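# Flip the upright loose cup onto the empty peg

## Task

Find the loose cup standing with its opening facing up and set it over the free plug of the fixture that holds no cup. It must sit opening-down and be pushed fully onto the plug. Every cup already on another fixture must still be seated there at the end, and both hands must have released the cup.

## Robot and tools

Robot: two arms, left_arm and right_arm, each ending in a sixteen-motor dexterous hand (the right arm has a right hand, the left arm its mirror image). Base positions in the scene frame: left_arm (-0.056, +0.463, 0) m, right_arm (-0.042, -0.343, 0) m, both turned only slightly about z. A camera stand sits behind the arms.

Scene frame: origin at table-top height, halfway between the nominal bases. +x points out over the table, +z up, and left_arm is on the +y side. Image left/right does not match arm names. Reported hand-point positions (m), quat_wxyz orientations and velocities are in this frame and may be a few cm off.

Hand point axes (right hand): +z runs along the straight fingers toward their tips, +y points out of the palm face, +x runs across the palm away from the thumb. On the left hand +x points toward the thumb. A rigid mast near the wrist on the palm side can collide with objects.

Row layout (48 numbers, all in [-1, 1], used by execute_actions and move): left_arm dx, dy, dz, rx, ry, rz; then left hand index_mcp, index_abd, index_pip, index_dip, middle_mcp, middle_abd, middle_pip, middle_dip, ring_mcp, ring_abd, ring_pip, ring_dip, thumb_cmc, thumb_axl, thumb_mcp, thumb_ipl; then left current_limit, speed; then the same 24 numbers for right_arm. Both arms always appear, even if one stays still.

Pose numbers are offsets, not poses: displacement along scene axes from that arm's Hand target as it stood when the action or move began; 1.0 equals 0.6 m of travel or 180 degrees. rx, ry, rz form one rotation vector, turning about the Hand target position. All six at 0 re-requests the current Hand target; sending the same offset again moves further. Orientation requests are clipped to within 32 degrees of the measured orientation each step.

Hand numbers are absolute goals, not offsets: each maps a hinge linearly between its stops. Straight values: _mcp -0.75, _abd 0.00, _pip -0.58, _dip -0.70, thumb_cmc -0.71, thumb_axl -0.68, thumb_mcp -0.23, thumb_ipl -0.17; toward +1 bends fingers toward the palm and swings the thumb in front of the palm. A 0 here is a real goal, so to keep a hand unchanged copy back its hand_goal, hand_current_limit and hand_speed. current_limit maps -1..+1 to 0..550 mA motor current cap (floor 11 mA); speed maps to (speed+1)/2 of 8.5 rad/s. Initial values 0.4 and -0.6; they persist until changed.

execute_actions(actions, cameras): actions is a list of actions; each action is up to 15 rows, one per 1/30 s step, and every row counts from the action's starting Hand target. A short action repeats its final row to fill 15 steps. cameras lists names (cam_high, cam_left_wrist, cam_right_wrist, or "all"); an empty actions list returns all images by default.

move(target, speed, blend, stop_force, zero, blocking, cameras): straight-line motion of each hand point toward target, one row or up to 15 rows, every row an offset from the same starting Hand targets. speed: m/s, 0.002 to 3.6, default 0.25 (rotation up to twice that in rad/s); one value or one per target. blend: corner rounding in m for lists, 0 meaning stop at each. stop_force: N, 3 to 120, ends an arm's path when its wrist sensor feels that much push against its motion; unreliable when the hand rotates, and omit it when pulling away from contact. zero (default true) re-zeroes the sensor before the move. blocking=false returns early and cannot be combined with stop_force. Paths do not avoid obstacles; avoid routing near an arm's own base. The result adds a move: line such as done, off_target, moving, held or fault, plus limits=paced (pose clipped) or limits=held (steps withheld).

wait(seconds 0 to 10, cameras): lets time pass holding commands. stop(cameras): brakes a running move. zoom_image(camera, region [x0, y0, x1, y1] in pixels, at most 504 by 504): enlarges part of a newest full image (images are 896x504). zero_wrist_force(arm): subtracts the current wrist reading. finished_scene(scene=1): ends the attempt permanently.

Result lines: Hand target (the commanded pose the next offsets start from; the hand often rests a little short, so add the gap as an offset), joint positions and torques, wrist force and torque in the end-effector axes (a third line shows the peak since last shown), hand_goal, hand_measured, hand_current_ma, hand_state per motor (moving, goal, blocked, overload), motor temperatures, and sometimes step positions.

Hazards: any contact near 150 N, or joint load over limits (wrists only about 17 N m), halts the arm for 10 s. A finger motor held at 495 mA or more for 5 s shuts down for 10 s. Motors at 85 °C brake the arm for 30 s or more (warning MOTOR HOT at 70 °C). After a HAND FAULT line, the rest of that reply's robot calls are skipped. Arms pressing or gripping each other can fail the scene. Move slowly near contact, since even slightly past a firm surface the stiff arm can fault. Do not drop the cup, release it while moving, hit fixtures hard, or let anything leave the table; a loose object may occasionally be nudged.

Each tool is called as name(argument=value, ...) on one line, values as JSON.

## Session

execute_actions(actions=[])

Scene clock: 0.00 s.
left_arm: end_effector_position=(+0.6362, +0.5092, +0.1125) hand_goal=(-0.754, +0.000, -0.576, -0.696, -0.754, +0.000, -0.576, -0.696, -0.754, +0.000, -0.576, -0.696, -0.714, -0.678, -0.226, -0.168) hand_measured=(-0.754, +0.000, -0.576, -0.696, -0.754, +0.000, -0.576, -0.696, -0.754, +0.000, -0.576, -0.696, -0.714, -0.678, -0.226, -0.168) hand_current_ma=(+0, +0, +0, +0, +0, +0, +0, +0, +0, +0, +0, +0, +0, +0, +0, +0) hand_state=(goal, goal, goal, goal, goal, goal, goal, goal, goal, goal, goal, goal, goal, goal, goal, goal) hand_current_limit=0.40 hand_speed=-0.60 end_effector_quat_wxyz=(+0.269, +0.524, +0.718, -0.372) | right_arm: end_effector_position=(+0.6732, -0.0876, +0.3806) hand_goal=(-0.754, +0.000, -0.576, -0.696, -0.754, +0.000, -0.576, -0.696, -0.754, +0.000, -0.576, -0.696, -0.714, -0.678, -0.226, -0.168) hand_measured=(-0.754, +0.000, -0.576, -0.696, -0.754, +0.000, -0.576, -0.696, -0.754, +0.000, -0.576, -0.696, -0.714, -0.678, -0.226, -0.168) hand_current_ma=(+0, +0, +0, +0, +0, +0, +0, +0, +0, +0, +0, +0, +0, +0, +0, +0) hand_state=(goal, goal, goal, goal, goal, goal, goal, goal, goal, goal, goal, goal, goal, goal, goal, goal) hand_current_limit=0.40 hand_speed=-0.60 end_effector_quat_wxyz=(+0.462, +0.232, +0.615, +0.596)
Joint positions: left_arm=[3.713 -2.097 -1.544 -1.691 0.791 0.48] | right_arm=[0.021 -0.79 1.664 -4.175 -1.038 -0.218]
Joint velocities: within noise
Joint torques (N m): no reading
Motor temperatures (°C): left_arm=[34 30 28 32 37 35] | right_arm=[28 29 27 32 40 33]
Wrist force (N): no reading
Wrist torque (N m): no reading
Wrist force, peak (N): no reading
Hand target: left_arm +0.6362, +0.5092, +0.1125; +0.269, +0.524, +0.718, -0.372 | right_arm +0.6732, -0.0876, +0.3806; +0.462, +0.232, +0.615, +0.596

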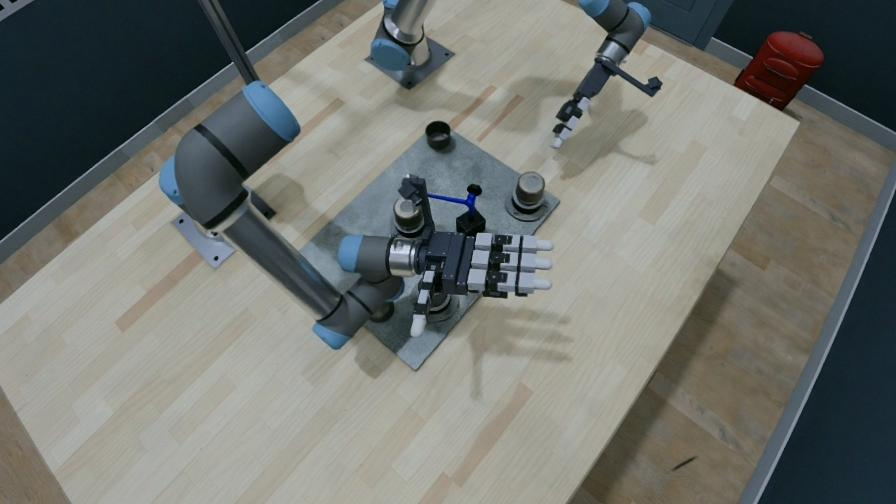

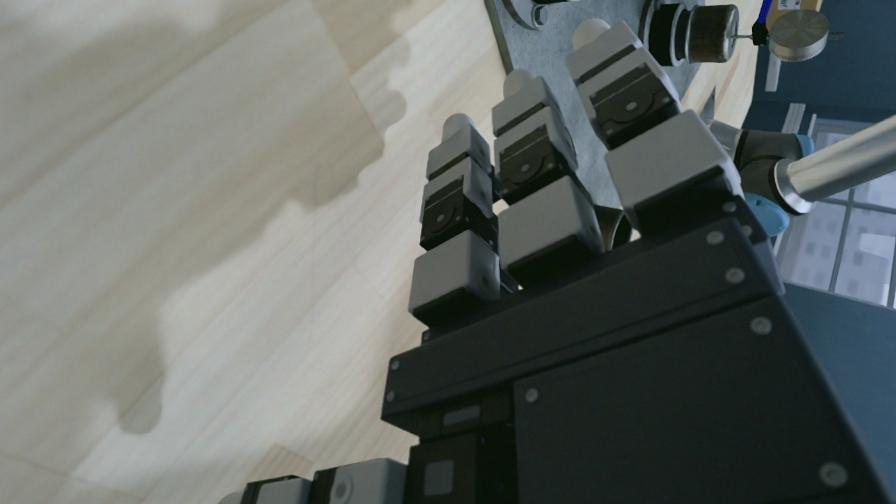

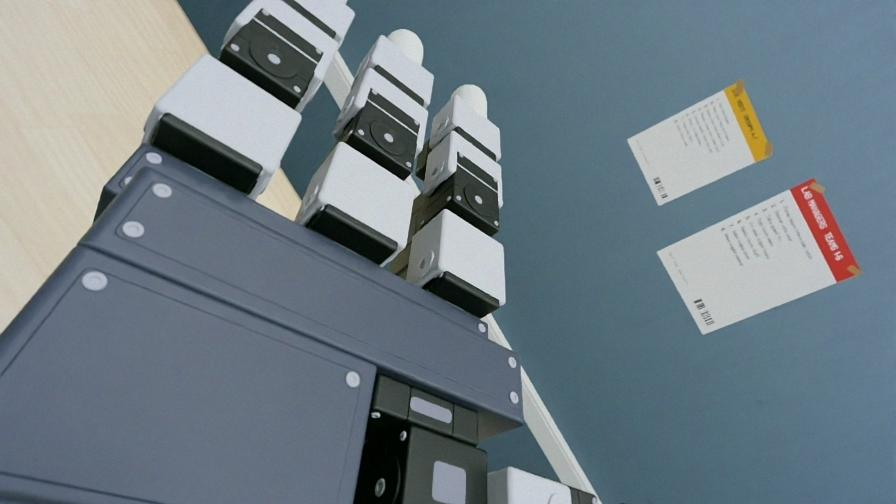

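zoom_image(camera="cam_high", region=[300, 100, 580, 380])

zoom_image(camera="cam_left_wrist", region=[480, 0, 896, 250])

Scaled by 1.800 from the camera's 896x504 image, which has a finer 1280x720 frame.

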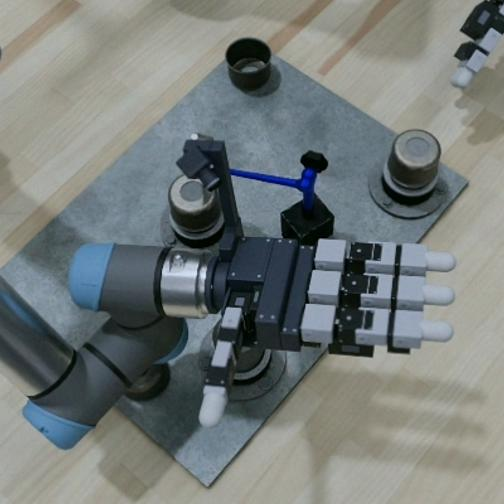

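Scaled by 1.212 from the camera's 896x504 image, which has a finer 1280x720 frame.

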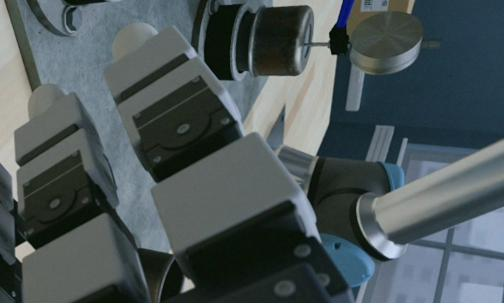

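move(target=[0,0,0,0,0,0,-0.754,0,-0.576,-0.696,-0.754,0,-0.576,-0.696,-0.754,0,-0.576,-0.696,-0.714,-0.678,-0.226,-0.168,0.4,-0.6,-0.1,-0.7,0.15,0,0,0,-0.754,0,-0.576,-0.696,-0.754,0,-0.576,-0.696,-0.754,0,-0.576,-0.696,-0.714,-0.678,-0.226,-0.168,0.4,-0.6], speed=0.3, cameras=["all"])

Scene clock: 130.93 s.
left_arm: end_effector_position=(+0.6362, +0.5092, +0.1125) hand_goal=(-0.754, +0.000, -0.576, -0.696, -0.754, +0.000, -0.576, -0.696, -0.754, +0.000, -0.576, -0.696, -0.714, -0.678, -0.226, -0.168) hand_measured=(-0.754, +0.000, -0.576, -0.696, -0.754, +0.000, -0.576, -0.696, -0.754, +0.000, -0.576, -0.696, -0.714, -0.678, -0.226, -0.168) hand_current_ma=(+0, +0, +0, +0, +0, +0, +0, +0, +0, +0, +0, +0, +0, +0, +0, +0) hand_state=(goal, goal, goal, goal, goal, goal, goal, goal, goal, goal, goal, goal, goal, goal, goal, goal) hand_current_limit=0.40 hand_speed=-0.60 end_effector_quat_wxyz=(+0.269, +0.524, +0.718, -0.372) | right_arm: end_effector_position=(+0.6132, -0.5076, +0.4706) hand_goal=(-0.754, +0.000, -0.576, -0.696, -0.754, +0.000, -0.576, -0.696, -0.754, +0.000, -0.576, -0.696, -0.714, -0.678, -0.226, -0.168) hand_measured=(-0.762, +0.000, -0.576, -0.696, -0.762, +0.000, -0.576, -0.696, -0.762, +0.000, -0.576, -0.696, -0.722, -0.678, -0.226, -0.168) hand_current_ma=(-12, +0, +0, +0, -12, +0, +0, +0, -12, +0, +0, +0, -12, +1, +0, +0) hand_state=(goal, goal, goal, goal, goal, goal, goal, goal, goal, goal, goal, goal, goal, goal, goal, goal) hand_current_limit=0.40 hand_speed=-0.60 end_effector_quat_wxyz=(+0.462, +0.232, +0.615, +0.595)
Joint positions: left_arm=[3.713 -2.097 -1.544 -1.691 0.791 0.48] | right_arm=[-0.77 -0.897 1.52 -4.288 -0.277 0.207]
Joint torques (N m): left_arm=[0.64 41.91 19.42 1.24 -1 -0.26] | right_arm=[-10.87 -36.07 -31.61 -1.17 0.72 1.42]
Wrist force (N): left_arm=[0.0 -0.1 0.0] | right_arm=[0.3 -0.1 -0.1]
Wrist torque (N m): left_arm=[-0.02 0.00 0.00] | right_arm=[0.01 -0.03 0.00]
Wrist force, peak (N): left_arm=[-0.2 -0.5 0.2] | right_arm=[-1.1 0.1 -1.4]
Hand target: left_arm +0.6362, +0.5092, +0.1125; +0.269, +0.524, +0.718, -0.372 | right_arm +0.6132, -0.5076, +0.4706; +0.462, +0.232, +0.615, +0.596
Off the commanded pose: left_arm 0.000 m, 0 deg | right_arm 0.000 m, 0 deg.
move: done
camera_calibration:
cam_right_wrist: T_world_to_cam=[[0.232763, -0.506916, 0.829975, -0.754934], [-0.287298, -0.851168, -0.439288, -0.103293], [0.929129, -0.1362, -0.343756, -0.35735], [0, 0, 0, 1]] pos_world=[0.478069, -0.519279, 0.45836]

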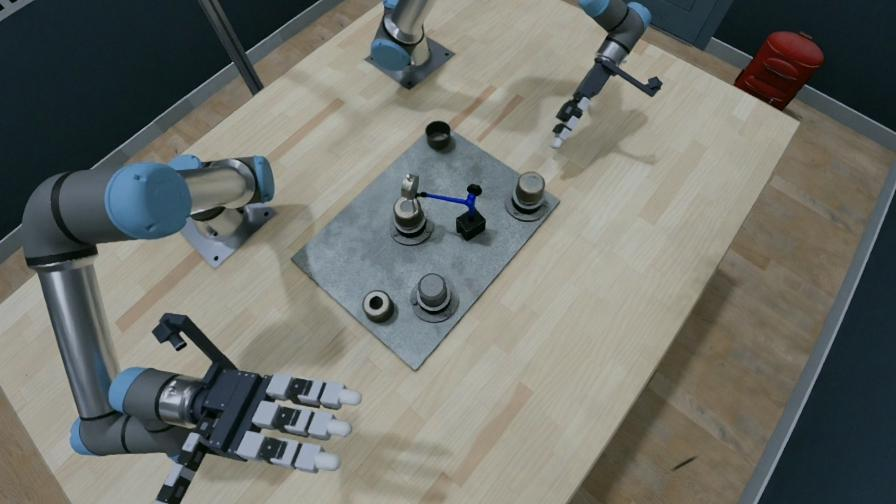

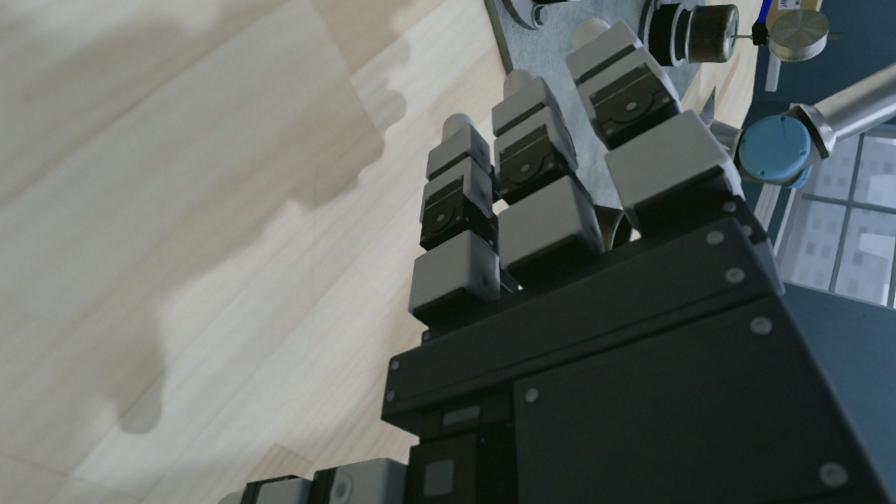

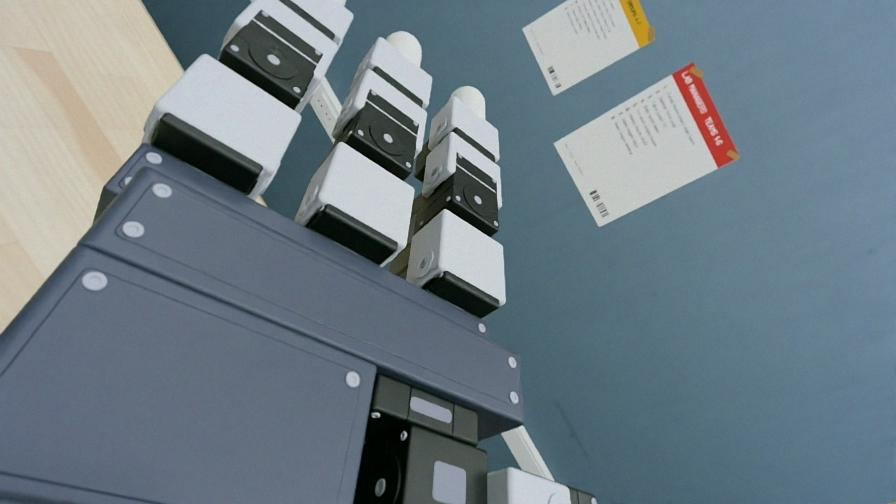

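zoom_image(camera="cam_high", region=[340, 240, 480, 340])

zoom_image(camera="cam_high", region=[380, 100, 560, 250])

Scaled by 3.600 from the camera's 896x504 image, which has a finer 1280x720 frame.

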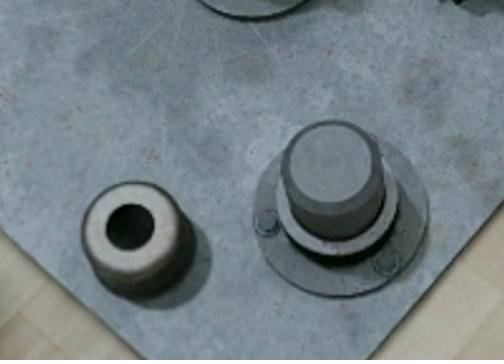

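Scaled by 2.800 from the camera's 896x504 image, which has a finer 1280x720 frame.

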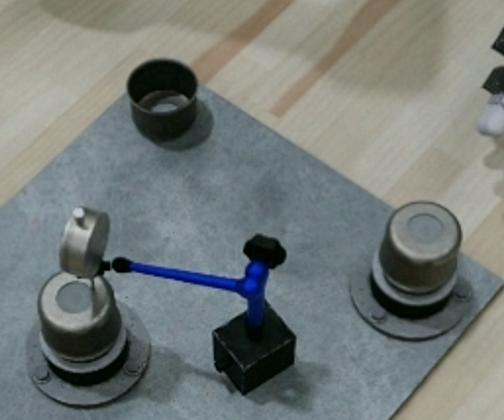

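move(target=[[0,0,0,0,0,0,-0.754,0,-0.576,-0.696,-0.754,0,-0.576,-0.696,-0.754,0,-0.576,-0.696,-0.714,-0.678,-0.226,-0.168,0.4,-0.6,0,0,0,0.3516,0.3556,0,-0.754,0,-0.576,-0.696,-0.754,0,-0.576,-0.696,-0.754,0,-0.576,-0.696,-0.714,-0.678,-0.226,-0.168,0.4,-0.6],[0,0,0,0,0,0,-0.754,0,-0.576,-0.696,-0.754,0,-0.576,-0.696,-0.754,0,-0.576,-0.696,-0.714,-0.678,-0.226,-0.168,0.4,-0.6,0,0,-0.15,0.703,0.711,0,-0.754,0,-0.576,-0.696,-0.754,0,-0.576,-0.696,-0.754,0,-0.576,-0.696,-0.714,-0.678,-0.226,-0.168,0.4,-0.6]], speed=0.35, blend=[0.03, 0], cameras=["cam_high"])

Scene clock: 593.67 s.
left_arm: end_effector_position=(+0.6362, +0.5092, +0.1125) hand_goal=(-0.754, +0.000, -0.576, -0.696, -0.754, +0.000, -0.576, -0.696, -0.754, +0.000, -0.576, -0.696, -0.714, -0.678, -0.226, -0.168) hand_measured=(-0.754, +0.000, -0.576, -0.696, -0.754, +0.000, -0.576, -0.696, -0.754, +0.000, -0.576, -0.696, -0.714, -0.678, -0.226, -0.168) hand_current_ma=(+0, +0, +0, +0, +0, +0, +0, +0, +0, +0, +0, +0, +0, +0, +0, +0) hand_state=(goal, goal, goal, goal, goal, goal, goal, goal, goal, goal, goal, goal, goal, goal, goal, goal) hand_current_limit=0.40 hand_speed=-0.60 end_effector_quat_wxyz=(+0.269, +0.524, +0.718, -0.372) | right_arm: end_effector_position=(+0.6132, -0.5076, +0.3806) hand_goal=(-0.754, +0.000, -0.576, -0.696, -0.754, +0.000, -0.576, -0.696, -0.754, +0.000, -0.576, -0.696, -0.714, -0.678, -0.226, -0.168) hand_measured=(-0.746, -0.002, -0.576, -0.696, -0.746, -0.002, -0.576, -0.696, -0.746, -0.002, -0.576, -0.696, -0.706, -0.678, -0.226, -0.168) hand_current_ma=(+11, -1, +0, +0, +11, -1, +0, +0, +12, -1, +0, +0, +11, +1, +0, +0) hand_state=(goal, goal, goal, goal, goal, goal, goal, goal, goal, goal, goal, goal, goal, goal, goal, goal) hand_current_limit=0.40 hand_speed=-0.60 end_effector_quat_wxyz=(-0.600, +0.749, -0.090, +0.268)
Joint positions: left_arm=[3.713 -2.097 -1.544 -1.691 0.791 0.48] | right_arm=[-0.77 -1.107 0.998 -0.417 -0.276 0.21]
Joint torques (N m): left_arm=[0.58 41.72 19.45 1.08 -1.19 -0.02] | right_arm=[-10.94 -33.78 -38.19 1.44 -1.01 -1.14]
Wrist force (N): left_arm=[-0.1 -0.2 -0.1] | right_arm=[1.7 -0.6 -1.8]
Wrist torque (N m): left_arm=[-0.01 0.00 -0.01] | right_arm=[0.13 -0.04 0.26]
Wrist force, peak (N): left_arm=[0.2 -0.1 -0.5] | right_arm=[1.8 -1.1 -2.2]
Hand target: left_arm +0.6362, +0.5092, +0.1125; +0.269, +0.524, +0.718, -0.372 | right_arm +0.6132, -0.5076, +0.3806; -0.600, +0.749, -0.090, +0.268
Off the commanded pose: left_arm 0.000 m, 0 deg | right_arm 0.000 m, 0 deg.
move: done
Images, in order (width x height): cam_high 896x504.

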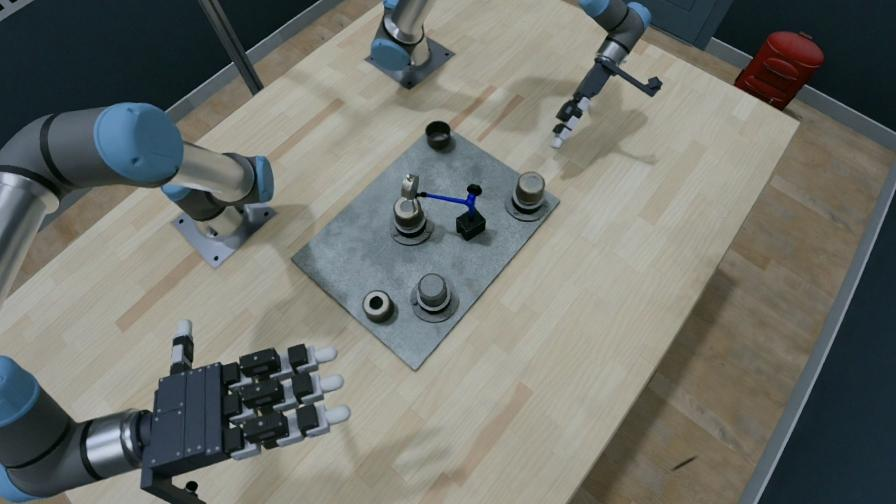

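move(target=[0,0,0,0,0,0,-0.754,0,-0.576,-0.696,-0.754,0,-0.576,-0.696,-0.754,0,-0.576,-0.696,-0.714,-0.678,-0.226,-0.168,0.4,-0.6,0,0,0,0.0862,0.0602,-0.0015,-0.274,0,-0.212,-0.333,-0.274,0,-0.212,-0.333,-0.754,0,-0.576,-0.696,0.656,-0.678,-0.315,-0.168,0.4,-0.6], speed=0.3)

move(target=[0,0,0,0,0,0,-0.754,0,-0.576,-0.696,-0.754,0,-0.576,-0.696,-0.754,0,-0.576,-0.696,-0.714,-0.678,-0.226,-0.168,0.4,-0.6,0,0,0,0,0,-0.2222,-0.274,0,-0.212,-0.333,-0.274,0,-0.212,-0.333,-0.754,0,-0.576,-0.696,0.656,-0.678,-0.315,-0.168,0.4,-0.6], speed=0.3, cameras=["cam_high", "cam_right_wrist"])

Scene clock: 692.47 s.
left_arm: end_effector_position=(+0.6362, +0.5092, +0.1125) hand_goal=(-0.754, +0.000, -0.576, -0.696, -0.754, +0.000, -0.576, -0.696, -0.754, +0.000, -0.576, -0.696, -0.714, -0.678, -0.226, -0.168) hand_measured=(-0.754, +0.000, -0.576, -0.696, -0.754, +0.000, -0.576, -0.696, -0.754, +0.000, -0.576, -0.696, -0.714, -0.678, -0.226, -0.168) hand_current_ma=(+0, +0, +0, +0, +0, +0, +0, +0, +0, +0, +0, +0, +0, +0, +0, +0) hand_state=(goal, goal, goal, goal, goal, goal, goal, goal, goal, goal, goal, goal, goal, goal, goal, goal) hand_current_limit=0.40 hand_speed=-0.60 end_effector_quat_wxyz=(+0.269, +0.524, +0.718, -0.372) | right_arm: end_effector_position=(+0.6132, -0.5076, +0.3806) hand_goal=(-0.274, +0.000, -0.212, -0.334, -0.274, +0.000, -0.212, -0.334, -0.754, +0.000, -0.576, -0.696, +0.656, -0.678, -0.316, -0.168) hand_measured=(-0.268, -0.002, -0.214, -0.336, -0.268, -0.002, -0.214, -0.336, -0.746, -0.002, -0.576, -0.696, +0.652, -0.678, -0.312, -0.168) hand_current_ma=(+8, -1, -1, -3, +8, -1, -1, -2, +13, -1, +0, +0, -4, +1, +6, +0) hand_state=(goal, goal, goal, goal, goal, goal, goal, goal, goal, goal, goal, goal, goal, goal, goal, goal) hand_current_limit=0.40 hand_speed=-0.60 end_effector_quat_wxyz=(+0.684, -0.683, +0.183, -0.183)
Joint positions: left_arm=[3.713 -2.097 -1.544 -1.691 0.791 0.48] | right_arm=[-0.78 -0.859 0.651 0.213 -0.266 -0.004]
Joint torques (N m): left_arm=[0.32 41.79 18.96 1.13 -1.16 -0.19] | right_arm=[-10.66 -40.34 -35.27 2.71 -1.92 -1.84]
Wrist force (N): left_arm=[-0.2 -0.2 -0.2] | right_arm=[1.4 -0.3 -1.5]
Wrist torque (N m): left_arm=[0.00 0.02 -0.02] | right_arm=[0.17 -0.01 0.33]
Wrist force, peak (N): left_arm=[-0.4 -0.1 -0.2] | right_arm=[2.5 -0.1 -2.0]
Hand target: left_arm +0.6362, +0.5092, +0.1125; +0.269, +0.524, +0.718, -0.372 | right_arm +0.6132, -0.5076, +0.3806; +0.684, -0.682, +0.183, -0.183
Off the commanded pose: left_arm 0.000 m, 0 deg | right_arm 0.000 m, 0 deg.
move: done

Scene clock: 694.40 s.
left_arm: end_effector_position=(+0.6362, +0.5092, +0.1125) hand_goal=(-0.754, +0.000, -0.576, -0.696, -0.754, +0.000, -0.576, -0.696, -0.754, +0.000, -0.576, -0.696, -0.714, -0.678, -0.226, -0.168) hand_measured=(-0.754, +0.000, -0.576, -0.696, -0.754, +0.000, -0.576, -0.696, -0.754, +0.000, -0.576, -0.696, -0.714, -0.678, -0.226, -0.168) hand_current_ma=(+0, +0, +0, +0, +0, +0, +0, +0, +0, +0, +0, +0, +0, +0, +0, +0) hand_state=(goal, goal, goal, goal, goal, goal, goal, goal, goal, goal, goal, goal, goal, goal, goal, goal) hand_current_limit=0.40 hand_speed=-0.60 end_effector_quat_wxyz=(+0.269, +0.524, +0.718, -0.372) | right_arm: end_effector_position=(+0.6132, -0.5076, +0.3806) hand_goal=(-0.274, +0.000, -0.212, -0.334, -0.274, +0.000, -0.212, -0.334, -0.754, +0.000, -0.576, -0.696, +0.656, -0.678, -0.316, -0.168) hand_measured=(-0.268, -0.002, -0.214, -0.336, -0.268, -0.002, -0.214, -0.336, -0.746, -0.002, -0.576, -0.696, +0.654, -0.678, -0.312, -0.168) hand_current_ma=(+8, -1, -1, -3, +8, -1, -1, -2, +14, -1, +0, +0, -3, +1, +5, +0) hand_state=(goal, goal, goal, goal, goal, goal, goal, goal, goal, goal, goal, goal, goal, goal, goal, goal) hand_current_limit=0.40 hand_speed=-0.60 end_effector_quat_wxyz=(+0.580, -0.579, +0.405, -0.405)
Joint positions: left_arm=[3.713 -2.097 -1.544 -1.691 0.791 0.48] | right_arm=[-0.785 -1.309 1.329 -0.024 0.427 0.004]
Joint torques (N m): left_arm=[0.1 41.71 19.14 1.13 -1.32 -0.07] | right_arm=[6.49 -39.28 -10.83 -2.95 2.02 1.64]
Wrist force (N): left_arm=[0.0 -0.1 -0.2] | right_arm=[1.0 -0.2 -1.3]
Wrist torque (N m): left_arm=[0.01 0.00 0.00] | right_arm=[0.17 0.03 0.23]
Wrist force, peak (N): left_arm=[0.0 0.2 -0.4] | right_arm=[1.3 0.3 -1.9]
Hand target: left_arm +0.6362, +0.5092, +0.1125; +0.269, +0.524, +0.718, -0.372 | right_arm +0.6132, -0.5076, +0.3806; +0.580, -0.579, +0.405, -0.406
Off the commanded pose: left_arm 0.000 m, 0 deg | right_arm 0.000 m, 0 deg.
move: done
camera_calibration:
cam_right_wrist: T_world_to_cam=[[-0.220005, 0.744573, -0.630245, 0.788396], [-0.852893, 0.16676, 0.494737, 0.365159], [0.473467, 0.646376, 0.598353, -0.0703548], [0, 0, 0, 1]] pos_world=[0.518203, -0.602437, 0.358322]
Images, in order (width x height): cam_high 896x504, cam_right_wrist 896x504.

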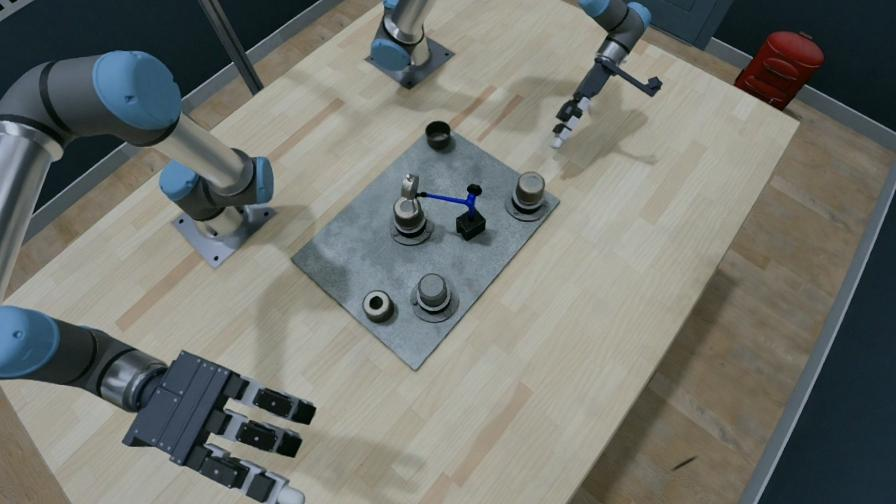

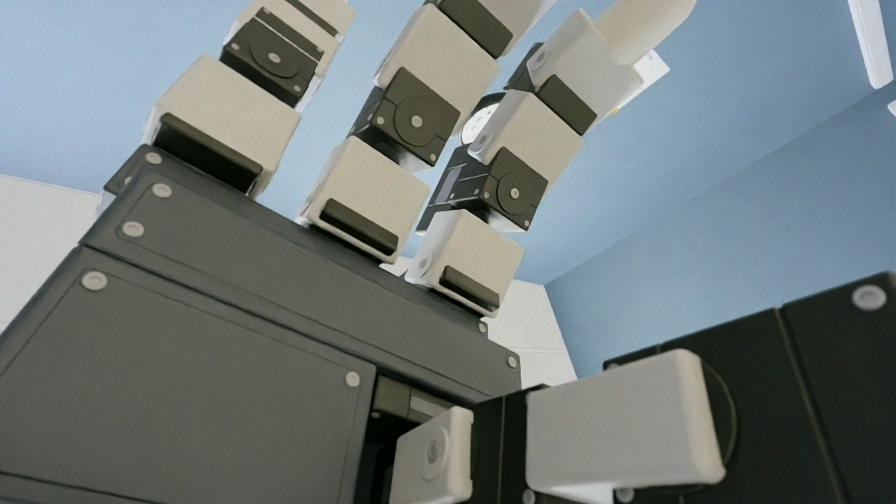

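move(target=[0,0,0,0,0,0,-0.754,0,-0.576,-0.696,-0.754,0,-0.576,-0.696,-0.754,0,-0.576,-0.696,-0.714,-0.678,-0.226,-0.168,0.4,-0.6,-0.217,0.583,0,0,0,0.1111,-0.274,0,-0.212,-0.333,-0.274,0,-0.212,-0.333,-0.754,0,-0.576,-0.696,0.656,-0.678,-0.315,-0.168,0.4,-0.6], speed=0.3)

move(target=[0,0,0,0,0,0,-0.754,0,-0.576,-0.696,-0.754,0,-0.576,-0.696,-0.754,0,-0.576,-0.696,-0.714,-0.678,-0.226,-0.168,0.4,-0.6,-0.319,0.7153,-0.2343,-0.0642,0.0538,0.1105,-0.274,0,-0.212,-0.333,-0.274,0,-0.212,-0.333,-0.754,0,-0.576,-0.696,0.656,-0.678,-0.315,-0.168,0.4,-0.6], speed=0.3, cameras=["cam_high", "cam_right_wrist"])

Scene clock: 717.77 s.
left_arm: end_effector_position=(+0.6362, +0.5092, +0.1125) hand_goal=(-0.754, +0.000, -0.576, -0.696, -0.754, +0.000, -0.576, -0.696, -0.754, +0.000, -0.576, -0.696, -0.714, -0.678, -0.226, -0.168) hand_measured=(-0.754, +0.000, -0.576, -0.696, -0.754, +0.000, -0.576, -0.696, -0.754, +0.000, -0.576, -0.696, -0.714, -0.678, -0.226, -0.168) hand_current_ma=(+0, +0, +0, +0, +0, +0, +0, +0, +0, +0, +0, +0, +0, +0, +0, +0) hand_state=(goal, goal, goal, goal, goal, goal, goal, goal, goal, goal, goal, goal, goal, goal, goal, goal) hand_current_limit=0.40 hand_speed=-0.60 end_effector_quat_wxyz=(+0.269, +0.524, +0.718, -0.372) | right_arm: end_effector_position=(+0.4829, -0.1578, +0.3805) hand_goal=(-0.274, +0.000, -0.212, -0.334, -0.274, +0.000, -0.212, -0.334, -0.754, +0.000, -0.576, -0.696, +0.656, -0.678, -0.316, -0.168) hand_measured=(-0.268, -0.002, -0.214, -0.336, -0.268, -0.002, -0.214, -0.336, -0.746, -0.002, -0.576, -0.696, +0.654, -0.678, -0.312, -0.168) hand_current_ma=(+8, -1, -1, -3, +9, -1, -1, -2, +14, -1, +0, +0, -2, +1, +5, +0) hand_state=(goal, goal, goal, goal, goal, goal, goal, goal, goal, goal, goal, goal, goal, goal, goal, goal) hand_current_limit=0.40 hand_speed=-0.60 end_effector_quat_wxyz=(+0.642, -0.640, +0.299, -0.299)
Joint positions: left_arm=[3.713 -2.097 -1.544 -1.691 0.791 0.48] | right_arm=[-0.311 -1.696 1.745 -0.052 0.551 0.003]
Joint torques (N m): left_arm=[0.23 41.81 19.01 1.12 -1.29 -0.14] | right_arm=[5.26 -7.78 -36.83 -2.35 2.33 -1.07]
Wrist force (N): left_arm=[0.1 0.1 -0.2] | right_arm=[1.0 -0.4 -1.3]
Wrist torque (N m): left_arm=[0.02 -0.01 0.01] | right_arm=[0.15 0.03 0.23]
Wrist force, peak (N): left_arm=[0.1 0.4 -0.3] | right_arm=[2.7 -0.5 -1.4]
Hand target: left_arm +0.6362, +0.5092, +0.1125; +0.269, +0.524, +0.718, -0.372 | right_arm +0.4830, -0.1578, +0.3806; +0.642, -0.640, +0.299, -0.299
Off the commanded pose: left_arm 0.000 m, 0 deg | right_arm 0.000 m, 0 deg.
move: done

Scene clock: 720.07 s.
left_arm: end_effector_position=(+0.6362, +0.5092, +0.1125) hand_goal=(-0.754, +0.000, -0.576, -0.696, -0.754, +0.000, -0.576, -0.696, -0.754, +0.000, -0.576, -0.696, -0.714, -0.678, -0.226, -0.168) hand_measured=(-0.754, +0.000, -0.576, -0.696, -0.754, +0.000, -0.576, -0.696, -0.754, +0.000, -0.576, -0.696, -0.714, -0.678, -0.226, -0.168) hand_current_ma=(+0, +0, +0, +0, +0, +0, +0, +0, +0, +0, +0, +0, +0, +0, +0, +0) hand_state=(goal, goal, goal, goal, goal, goal, goal, goal, goal, goal, goal, goal, goal, goal, goal, goal) hand_current_limit=0.40 hand_speed=-0.60 end_effector_quat_wxyz=(+0.269, +0.524, +0.718, -0.372) | right_arm: end_effector_position=(+0.2916, +0.2713, +0.2401) hand_goal=(-0.274, +0.000, -0.212, -0.334, -0.274, +0.000, -0.212, -0.334, -0.754, +0.000, -0.576, -0.696, +0.656, -0.678, -0.316, -0.168) hand_measured=(-0.268, -0.002, -0.214, -0.336, -0.268, -0.002, -0.214, -0.336, -0.746, -0.002, -0.576, -0.696, +0.654, -0.678, -0.312, -0.168) hand_current_ma=(+8, -1, -1, -3, +9, -1, -1, -2, +14, -1, +0, +0, -2, +1, +5, +0) hand_state=(goal, goal, goal, goal, goal, goal, goal, goal, goal, goal, goal, goal, goal, goal, goal, goal) hand_current_limit=0.40 hand_speed=-0.60 end_effector_quat_wxyz=(-0.589, +0.766, -0.205, +0.157)
Joint positions: left_arm=[3.713 -2.097 -1.544 -1.691 0.791 0.48] | right_arm=[0.776 -1.271 1.505 0.036 1.299 -0.074]
Joint torques (N m): left_arm=[-0.32 42 18.31 1.14 -1.37 -0.15] | right_arm=[6.94 -26 -37.15 1.05 2.14 1.47]
Wrist force (N): left_arm=[-0.3 -0.2 -0.1] | right_arm=[1.3 -0.4 -1.8]
Wrist torque (N m): left_arm=[0.00 0.03 -0.02] | right_arm=[0.18 -0.02 0.23]
Wrist force, peak (N): left_arm=[-0.2 0.0 -0.3] | right_arm=[2.5 -0.7 -1.8]
Hand target: left_arm +0.6362, +0.5092, +0.1125; +0.269, +0.524, +0.718, -0.372 | right_arm +0.2916, +0.2714, +0.2400; -0.589, +0.766, -0.205, +0.157
Off the commanded pose: left_arm 0.000 m, 0 deg | right_arm 0.000 m, 0 deg.
move: done
camera_calibration:
cam_right_wrist: T_world_to_cam=[[-0.729438, 0.286205, -0.621295, 0.319832], [-0.683921, -0.287664, 0.670449, 0.0624115], [0.0131613, 0.913967, 0.405575, -0.229481], [0, 0, 0, 1]] pos_world=[0.279002, 0.136154, 0.249938]
Images, in order (width x height): cam_high 896x504, cam_right_wrist 896x504.

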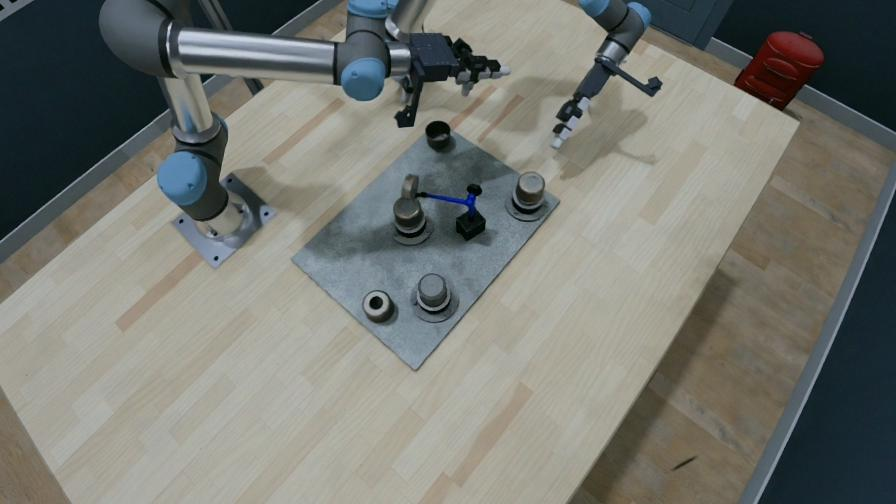

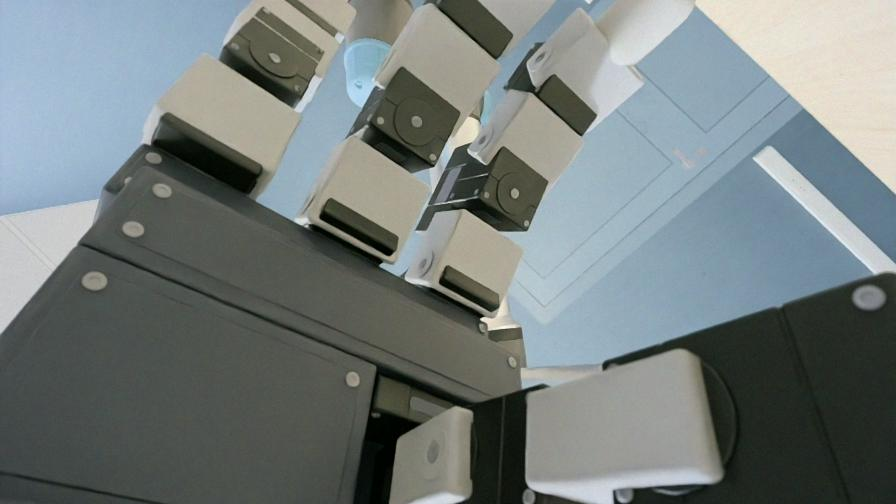

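zoom_image(camera="cam_high", region=[370, 20, 530, 160])

Scaled by 3.150 from the camera's 896x504 image, which has a finer 1280x720 frame.

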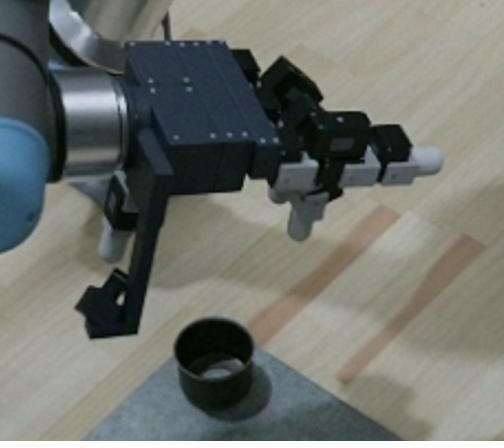

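move(target=[0,0,0,0,0,0,-0.754,0,-0.576,-0.696,-0.754,0,-0.576,-0.696,-0.754,0,-0.576,-0.696,-0.714,-0.678,-0.226,-0.168,0.4,-0.6,0,0,-0.1833,0,0,0,-0.274,0,-0.212,-0.333,-0.274,0,-0.212,-0.333,-0.754,0,-0.576,-0.696,0.656,-0.678,-0.315,-0.168,0.4,-0.6], speed=0.15, cameras=["cam_high", "cam_right_wrist"])

zoom_image(camera="cam_high", region=[370, 60, 510, 180])

Scene clock: 746.40 s.
left_arm: end_effector_position=(+0.6362, +0.5092, +0.1125) hand_goal=(-0.754, +0.000, -0.576, -0.696, -0.754, +0.000, -0.576, -0.696, -0.754, +0.000, -0.576, -0.696, -0.714, -0.678, -0.226, -0.168) hand_measured=(-0.754, +0.000, -0.576, -0.696, -0.754, +0.000, -0.576, -0.696, -0.754, +0.000, -0.576, -0.696, -0.714, -0.678, -0.226, -0.168) hand_current_ma=(+0, +0, +0, +0, +0, +0, +0, +0, +0, +0, +0, +0, +0, +0, +0, +0) hand_state=(goal, goal, goal, goal, goal, goal, goal, goal, goal, goal, goal, goal, goal, goal, goal, goal) hand_current_limit=0.40 hand_speed=-0.60 end_effector_quat_wxyz=(+0.269, +0.524, +0.718, -0.372) | right_arm: end_effector_position=(+0.2916, +0.2714, +0.1301) hand_goal=(-0.274, +0.000, -0.212, -0.334, -0.274, +0.000, -0.212, -0.334, -0.754, +0.000, -0.576, -0.696, +0.656, -0.678, -0.316, -0.168) hand_measured=(-0.268, -0.002, -0.214, -0.336, -0.268, -0.002, -0.214, -0.336, -0.746, -0.002, -0.576, -0.696, +0.654, -0.678, -0.312, -0.168) hand_current_ma=(+8, -1, -1, -3, +9, -1, -1, -2, +14, -1, +0, +0, -2, +1, +5, +0) hand_state=(goal, goal, goal, goal, goal, goal, goal, goal, goal, goal, goal, goal, goal, goal, goal, goal) hand_current_limit=0.40 hand_speed=-0.60 end_effector_quat_wxyz=(-0.589, +0.766, -0.205, +0.157)
Joint positions: left_arm=[3.713 -2.097 -1.544 -1.691 0.791 0.48] | right_arm=[0.776 -1.178 1.677 -0.229 1.299 -0.074]
Joint torques (N m): left_arm=[0.3 41.71 18.95 1.02 -1.29 -0.12] | right_arm=[4.98 -28.42 -6.45 -3.63 1.49 1.38]
Wrist force (N): left_arm=[0.0 -0.1 0.0] | right_arm=[1.0 -0.7 -2.0]
Wrist torque (N m): left_arm=[0.00 0.00 0.00] | right_arm=[0.17 0.02 0.21]
Wrist force, peak (N): left_arm=[-0.2 0.3 -0.4] | right_arm=[1.1 -1.8 -2.0]
Hand target: left_arm +0.6362, +0.5092, +0.1125; +0.269, +0.524, +0.718, -0.372 | right_arm +0.2916, +0.2714, +0.1301; -0.589, +0.766, -0.205, +0.157
Off the commanded pose: left_arm 0.000 m, 0 deg | right_arm 0.000 m, 0 deg.
move: done
camera_calibration:
cam_right_wrist: T_world_to_cam=[[-0.729438, 0.286205, -0.621295, 0.251551], [-0.683921, -0.287664, 0.670449, 0.136094], [0.0131613, 0.913967, 0.405575, -0.184909], [0, 0, 0, 1]] pos_world=[0.279002, 0.136154, 0.140038]
Images, in order (width x height): cam_high 896x504, cam_right_wrist 896x504.

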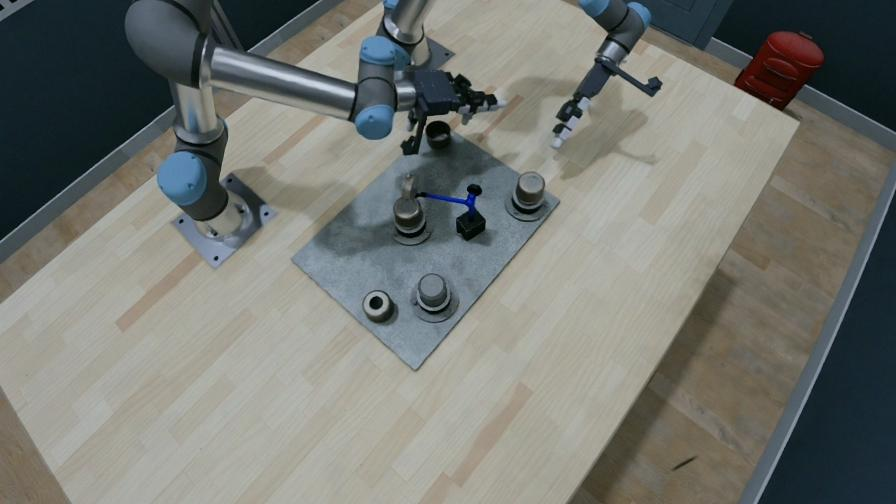

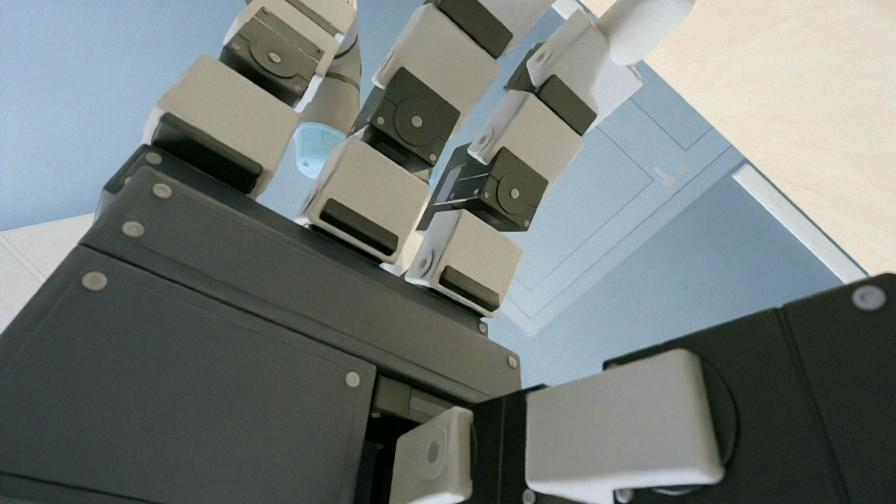

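Scaled by 3.600 from the camera's 896x504 image, which has a finer 1280x720 frame.

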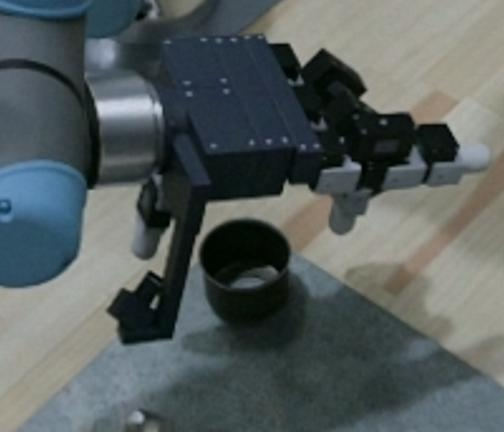

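move(target=[0,0,0,0,0,0,-0.754,0,-0.576,-0.696,-0.754,0,-0.576,-0.696,-0.754,0,-0.576,-0.696,-0.714,-0.678,-0.226,-0.168,0.4,-0.6,0,0,-0.105,0,0,0,-0.274,0,-0.212,-0.333,-0.274,0,-0.212,-0.333,-0.754,0,-0.576,-0.696,0.656,-0.678,-0.315,-0.168,0.4,-0.6], speed=0.08, stop_force=6, cameras=["cam_high", "cam_right_wrist"])

zoom_image(camera="cam_high", region=[380, 70, 500, 170])

Scene clock: 761.97 s.
left_arm: end_effector_position=(+0.6362, +0.5092, +0.1125) hand_goal=(-0.754, +0.000, -0.576, -0.696, -0.754, +0.000, -0.576, -0.696, -0.754, +0.000, -0.576, -0.696, -0.714, -0.678, -0.226, -0.168) hand_measured=(-0.754, +0.000, -0.576, -0.696, -0.754, +0.000, -0.576, -0.696, -0.754, +0.000, -0.576, -0.696, -0.714, -0.678, -0.226, -0.168) hand_current_ma=(+0, +0, +0, +0, +0, +0, +0, +0, +0, +0, +0, +0, +0, +0, +0, +0) hand_state=(goal, goal, goal, goal, goal, goal, goal, goal, goal, goal, goal, goal, goal, goal, goal, goal) hand_current_limit=0.40 hand_speed=-0.60 end_effector_quat_wxyz=(+0.269, +0.524, +0.718, -0.372) | right_arm: end_effector_position=(+0.2916, +0.2714, +0.0671) hand_goal=(-0.274, +0.000, -0.212, -0.334, -0.274, +0.000, -0.212, -0.334, -0.754, +0.000, -0.576, -0.696, +0.656, -0.678, -0.316, -0.168) hand_measured=(-0.268, -0.002, -0.214, -0.336, -0.268, -0.002, -0.214, -0.336, -0.746, -0.002, -0.576, -0.696, +0.654, -0.678, -0.312, -0.168) hand_current_ma=(+8, -1, -1, -3, +9, -1, -1, -2, +14, -1, +0, +0, -2, +1, +5, +0) hand_state=(goal, goal, goal, goal, goal, goal, goal, goal, goal, goal, goal, goal, goal, goal, goal, goal) hand_current_limit=0.40 hand_speed=-0.60 end_effector_quat_wxyz=(-0.589, +0.766, -0.205, +0.157)
Joint positions: left_arm=[3.713 -2.097 -1.544 -1.691 0.791 0.48] | right_arm=[0.776 -1.097 1.743 -0.376 1.299 -0.074]
Joint torques (N m): left_arm=[-0.16 42.01 18.94 1.07 -1.35 -0.1] | right_arm=[-5.77 -30.73 -5.3 -3.44 -1.02 1.54]
Wrist force (N): left_arm=[0.0 0.1 0.0] | right_arm=[1.3 -0.5 -1.8]
Wrist torque (N m): left_arm=[0.01 0.00 -0.01] | right_arm=[0.18 -0.03 0.23]
Wrist force, peak (N): left_arm=[0.0 0.3 -0.5] | right_arm=[1.3 -0.9 -2.2]
Hand target: left_arm +0.6362, +0.5092, +0.1125; +0.269, +0.524, +0.718, -0.372 | right_arm +0.2916, +0.2714, +0.0671; -0.589, +0.766, -0.205, +0.157
Off the commanded pose: left_arm 0.000 m, 0 deg | right_arm 0.000 m, 0 deg.
move: done
camera_calibration:
cam_right_wrist: T_world_to_cam=[[-0.729438, 0.286205, -0.621295, 0.212347], [-0.683921, -0.287664, 0.670449, 0.178399], [0.0131613, 0.913967, 0.405575, -0.159317], [0, 0, 0, 1]] pos_world=[0.279002, 0.136154, 0.0769378]
Images, in order (width x height): cam_high 896x504, cam_right_wrist 896x504.

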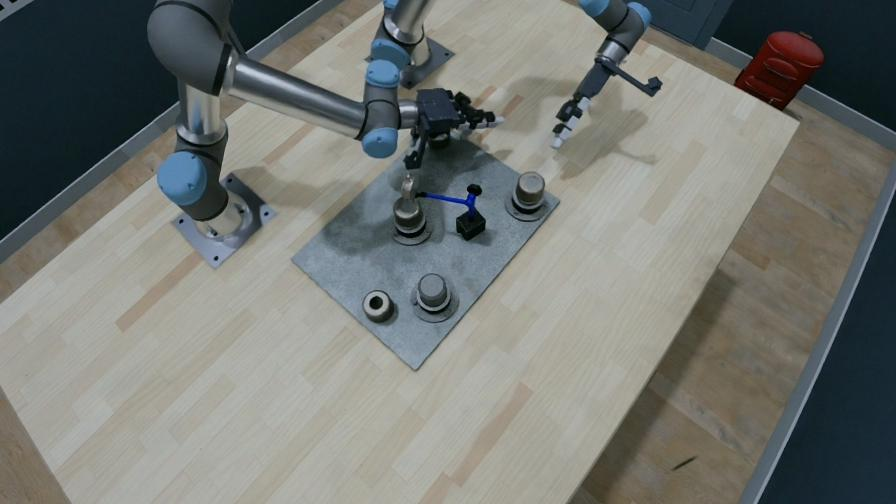

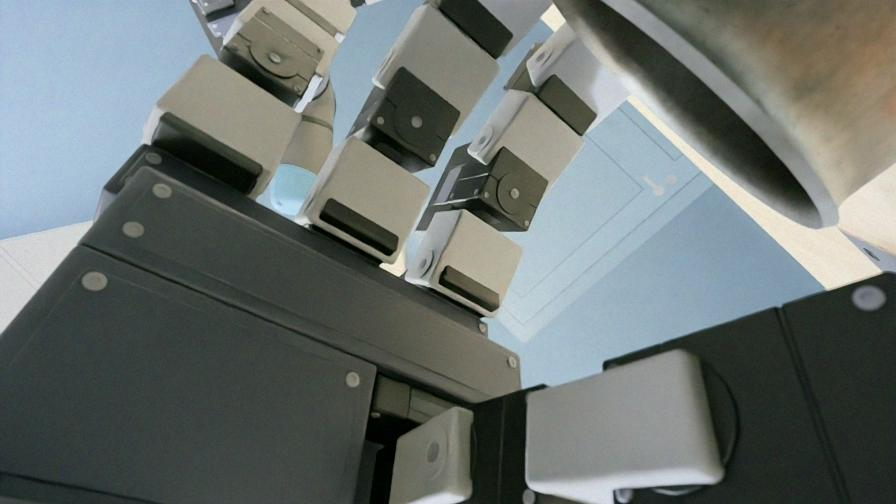

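Scaled by 4.200 from the camera's 896x504 image, which has a finer 1280x720 frame.

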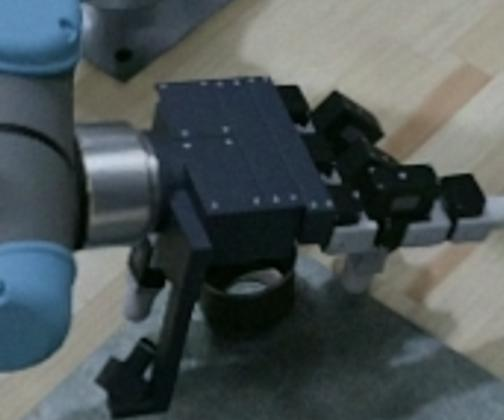

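move(target=[0,0,0,0,0,0,-0.754,0,-0.576,-0.696,-0.754,0,-0.576,-0.696,-0.754,0,-0.576,-0.696,-0.714,-0.678,-0.226,-0.168,0.4,-0.6,-0.0067,0,0.005,0,0,0,-0.233,0,-0.095,-0.217,-0.233,0,-0.095,-0.217,-0.754,0,-0.576,-0.696,0.656,-0.678,-0.18,-0.103,0.0,-0.85], speed=0.05, cameras=["cam_high", "cam_right_wrist"])

zoom_image(camera="cam_high", region=[380, 70, 500, 170])

Scene clock: 828.53 s.
left_arm: end_effector_position=(+0.6362, +0.5092, +0.1125) hand_goal=(-0.754, +0.000, -0.576, -0.696, -0.754, +0.000, -0.576, -0.696, -0.754, +0.000, -0.576, -0.696, -0.714, -0.678, -0.226, -0.168) hand_measured=(-0.754, +0.000, -0.576, -0.696, -0.754, +0.000, -0.576, -0.696, -0.754, +0.000, -0.576, -0.696, -0.714, -0.678, -0.226, -0.168) hand_current_ma=(+0, +0, +0, +0, +0, +0, +0, +0, +0, +0, +0, +0, +0, +0, +0, +0) hand_state=(goal, goal, goal, goal, goal, goal, goal, goal, goal, goal, goal, goal, goal, goal, goal, goal) hand_current_limit=0.40 hand_speed=-0.60 end_effector_quat_wxyz=(+0.269, +0.524, +0.718, -0.372) | right_arm: end_effector_position=(+0.2876, +0.2714, +0.0700) hand_goal=(-0.234, +0.000, -0.096, -0.218, -0.234, +0.000, -0.096, -0.218, -0.754, +0.000, -0.576, -0.696, +0.656, -0.678, -0.180, -0.104) hand_measured=(-0.230, -0.002, -0.098, -0.222, -0.230, -0.002, -0.098, -0.220, -0.746, -0.002, -0.576, -0.696, +0.654, -0.678, -0.182, -0.106) hand_current_ma=(+4, -1, -3, -3, +4, -1, -2, -3, +14, -1, +0, +0, -2, +1, -2, -2) hand_state=(goal, goal, goal, goal, goal, goal, goal, goal, goal, goal, goal, goal, goal, goal, goal, goal) hand_current_limit=0.00 hand_speed=-0.85 end_effector_quat_wxyz=(-0.589, +0.766, -0.205, +0.157)
Joint positions: left_arm=[3.713 -2.097 -1.544 -1.691 0.791 0.48] | right_arm=[0.782 -1.105 1.747 -0.372 1.305 -0.072]
Joint torques (N m): left_arm=[-0.27 42.54 18.64 1.08 -1.5 -0.04] | right_arm=[5.5 -42.62 -5.62 1.15 2.2 1.44]
Wrist force (N): left_arm=[0.0 0.3 0.0] | right_arm=[1.5 -0.7 -2.1]
Wrist torque (N m): left_arm=[0.05 -0.01 0.00] | right_arm=[0.18 -0.05 0.25]
Wrist force, peak (N): left_arm=[-0.4 0.1 -0.1] | right_arm=[1.3 -0.9 -2.2]
Hand target: left_arm +0.6362, +0.5092, +0.1125; +0.269, +0.524, +0.718, -0.372 | right_arm +0.2876, +0.2714, +0.0701; -0.589, +0.766, -0.205, +0.157
Off the commanded pose: left_arm 0.000 m, 0 deg | right_arm 0.000 m, 0 deg.
move: done
camera_calibration:
cam_right_wrist: T_world_to_cam=[[-0.729438, 0.286205, -0.621295, 0.211294], [-0.683921, -0.287664, 0.670449, 0.173652], [0.0131613, 0.913967, 0.405575, -0.160481], [0, 0, 0, 1]] pos_world=[0.275002, 0.136154, 0.0799378]
Images, in order (width x height): cam_high 896x504, cam_right_wrist 896x504.

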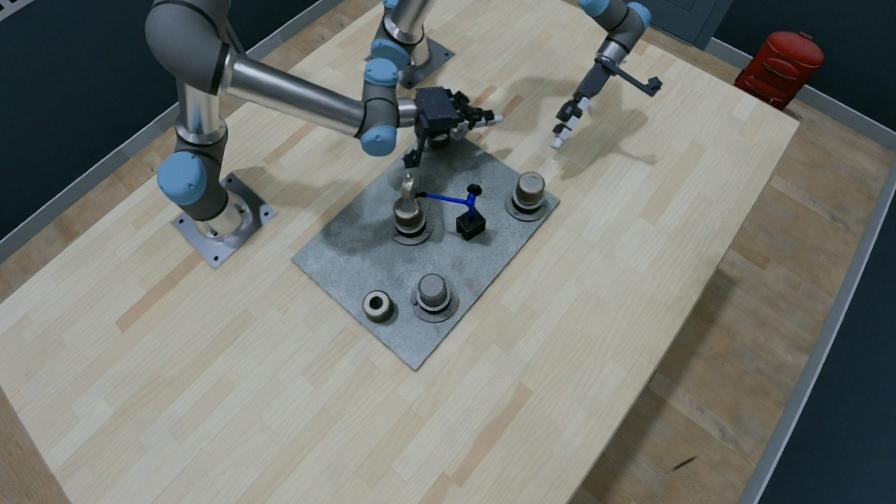

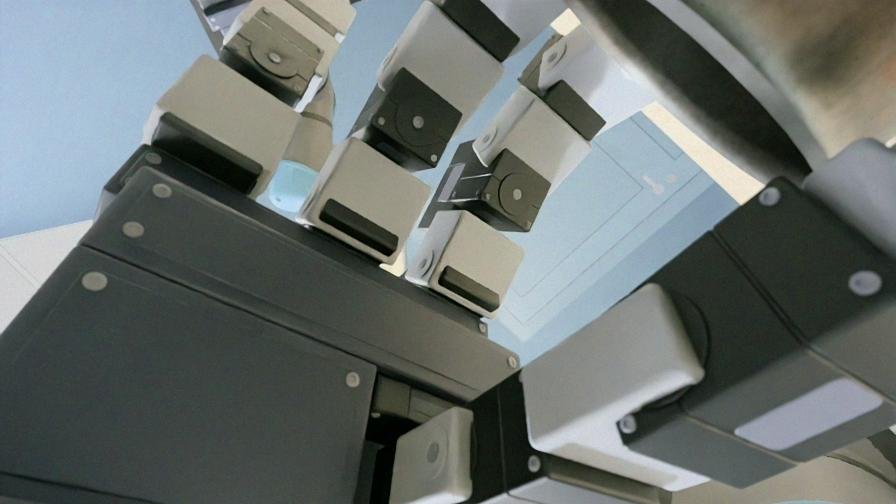

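Scaled by 4.200 from the camera's 896x504 image, which has a finer 1280x720 frame.

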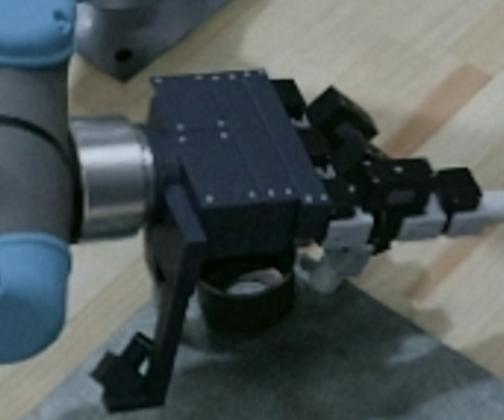

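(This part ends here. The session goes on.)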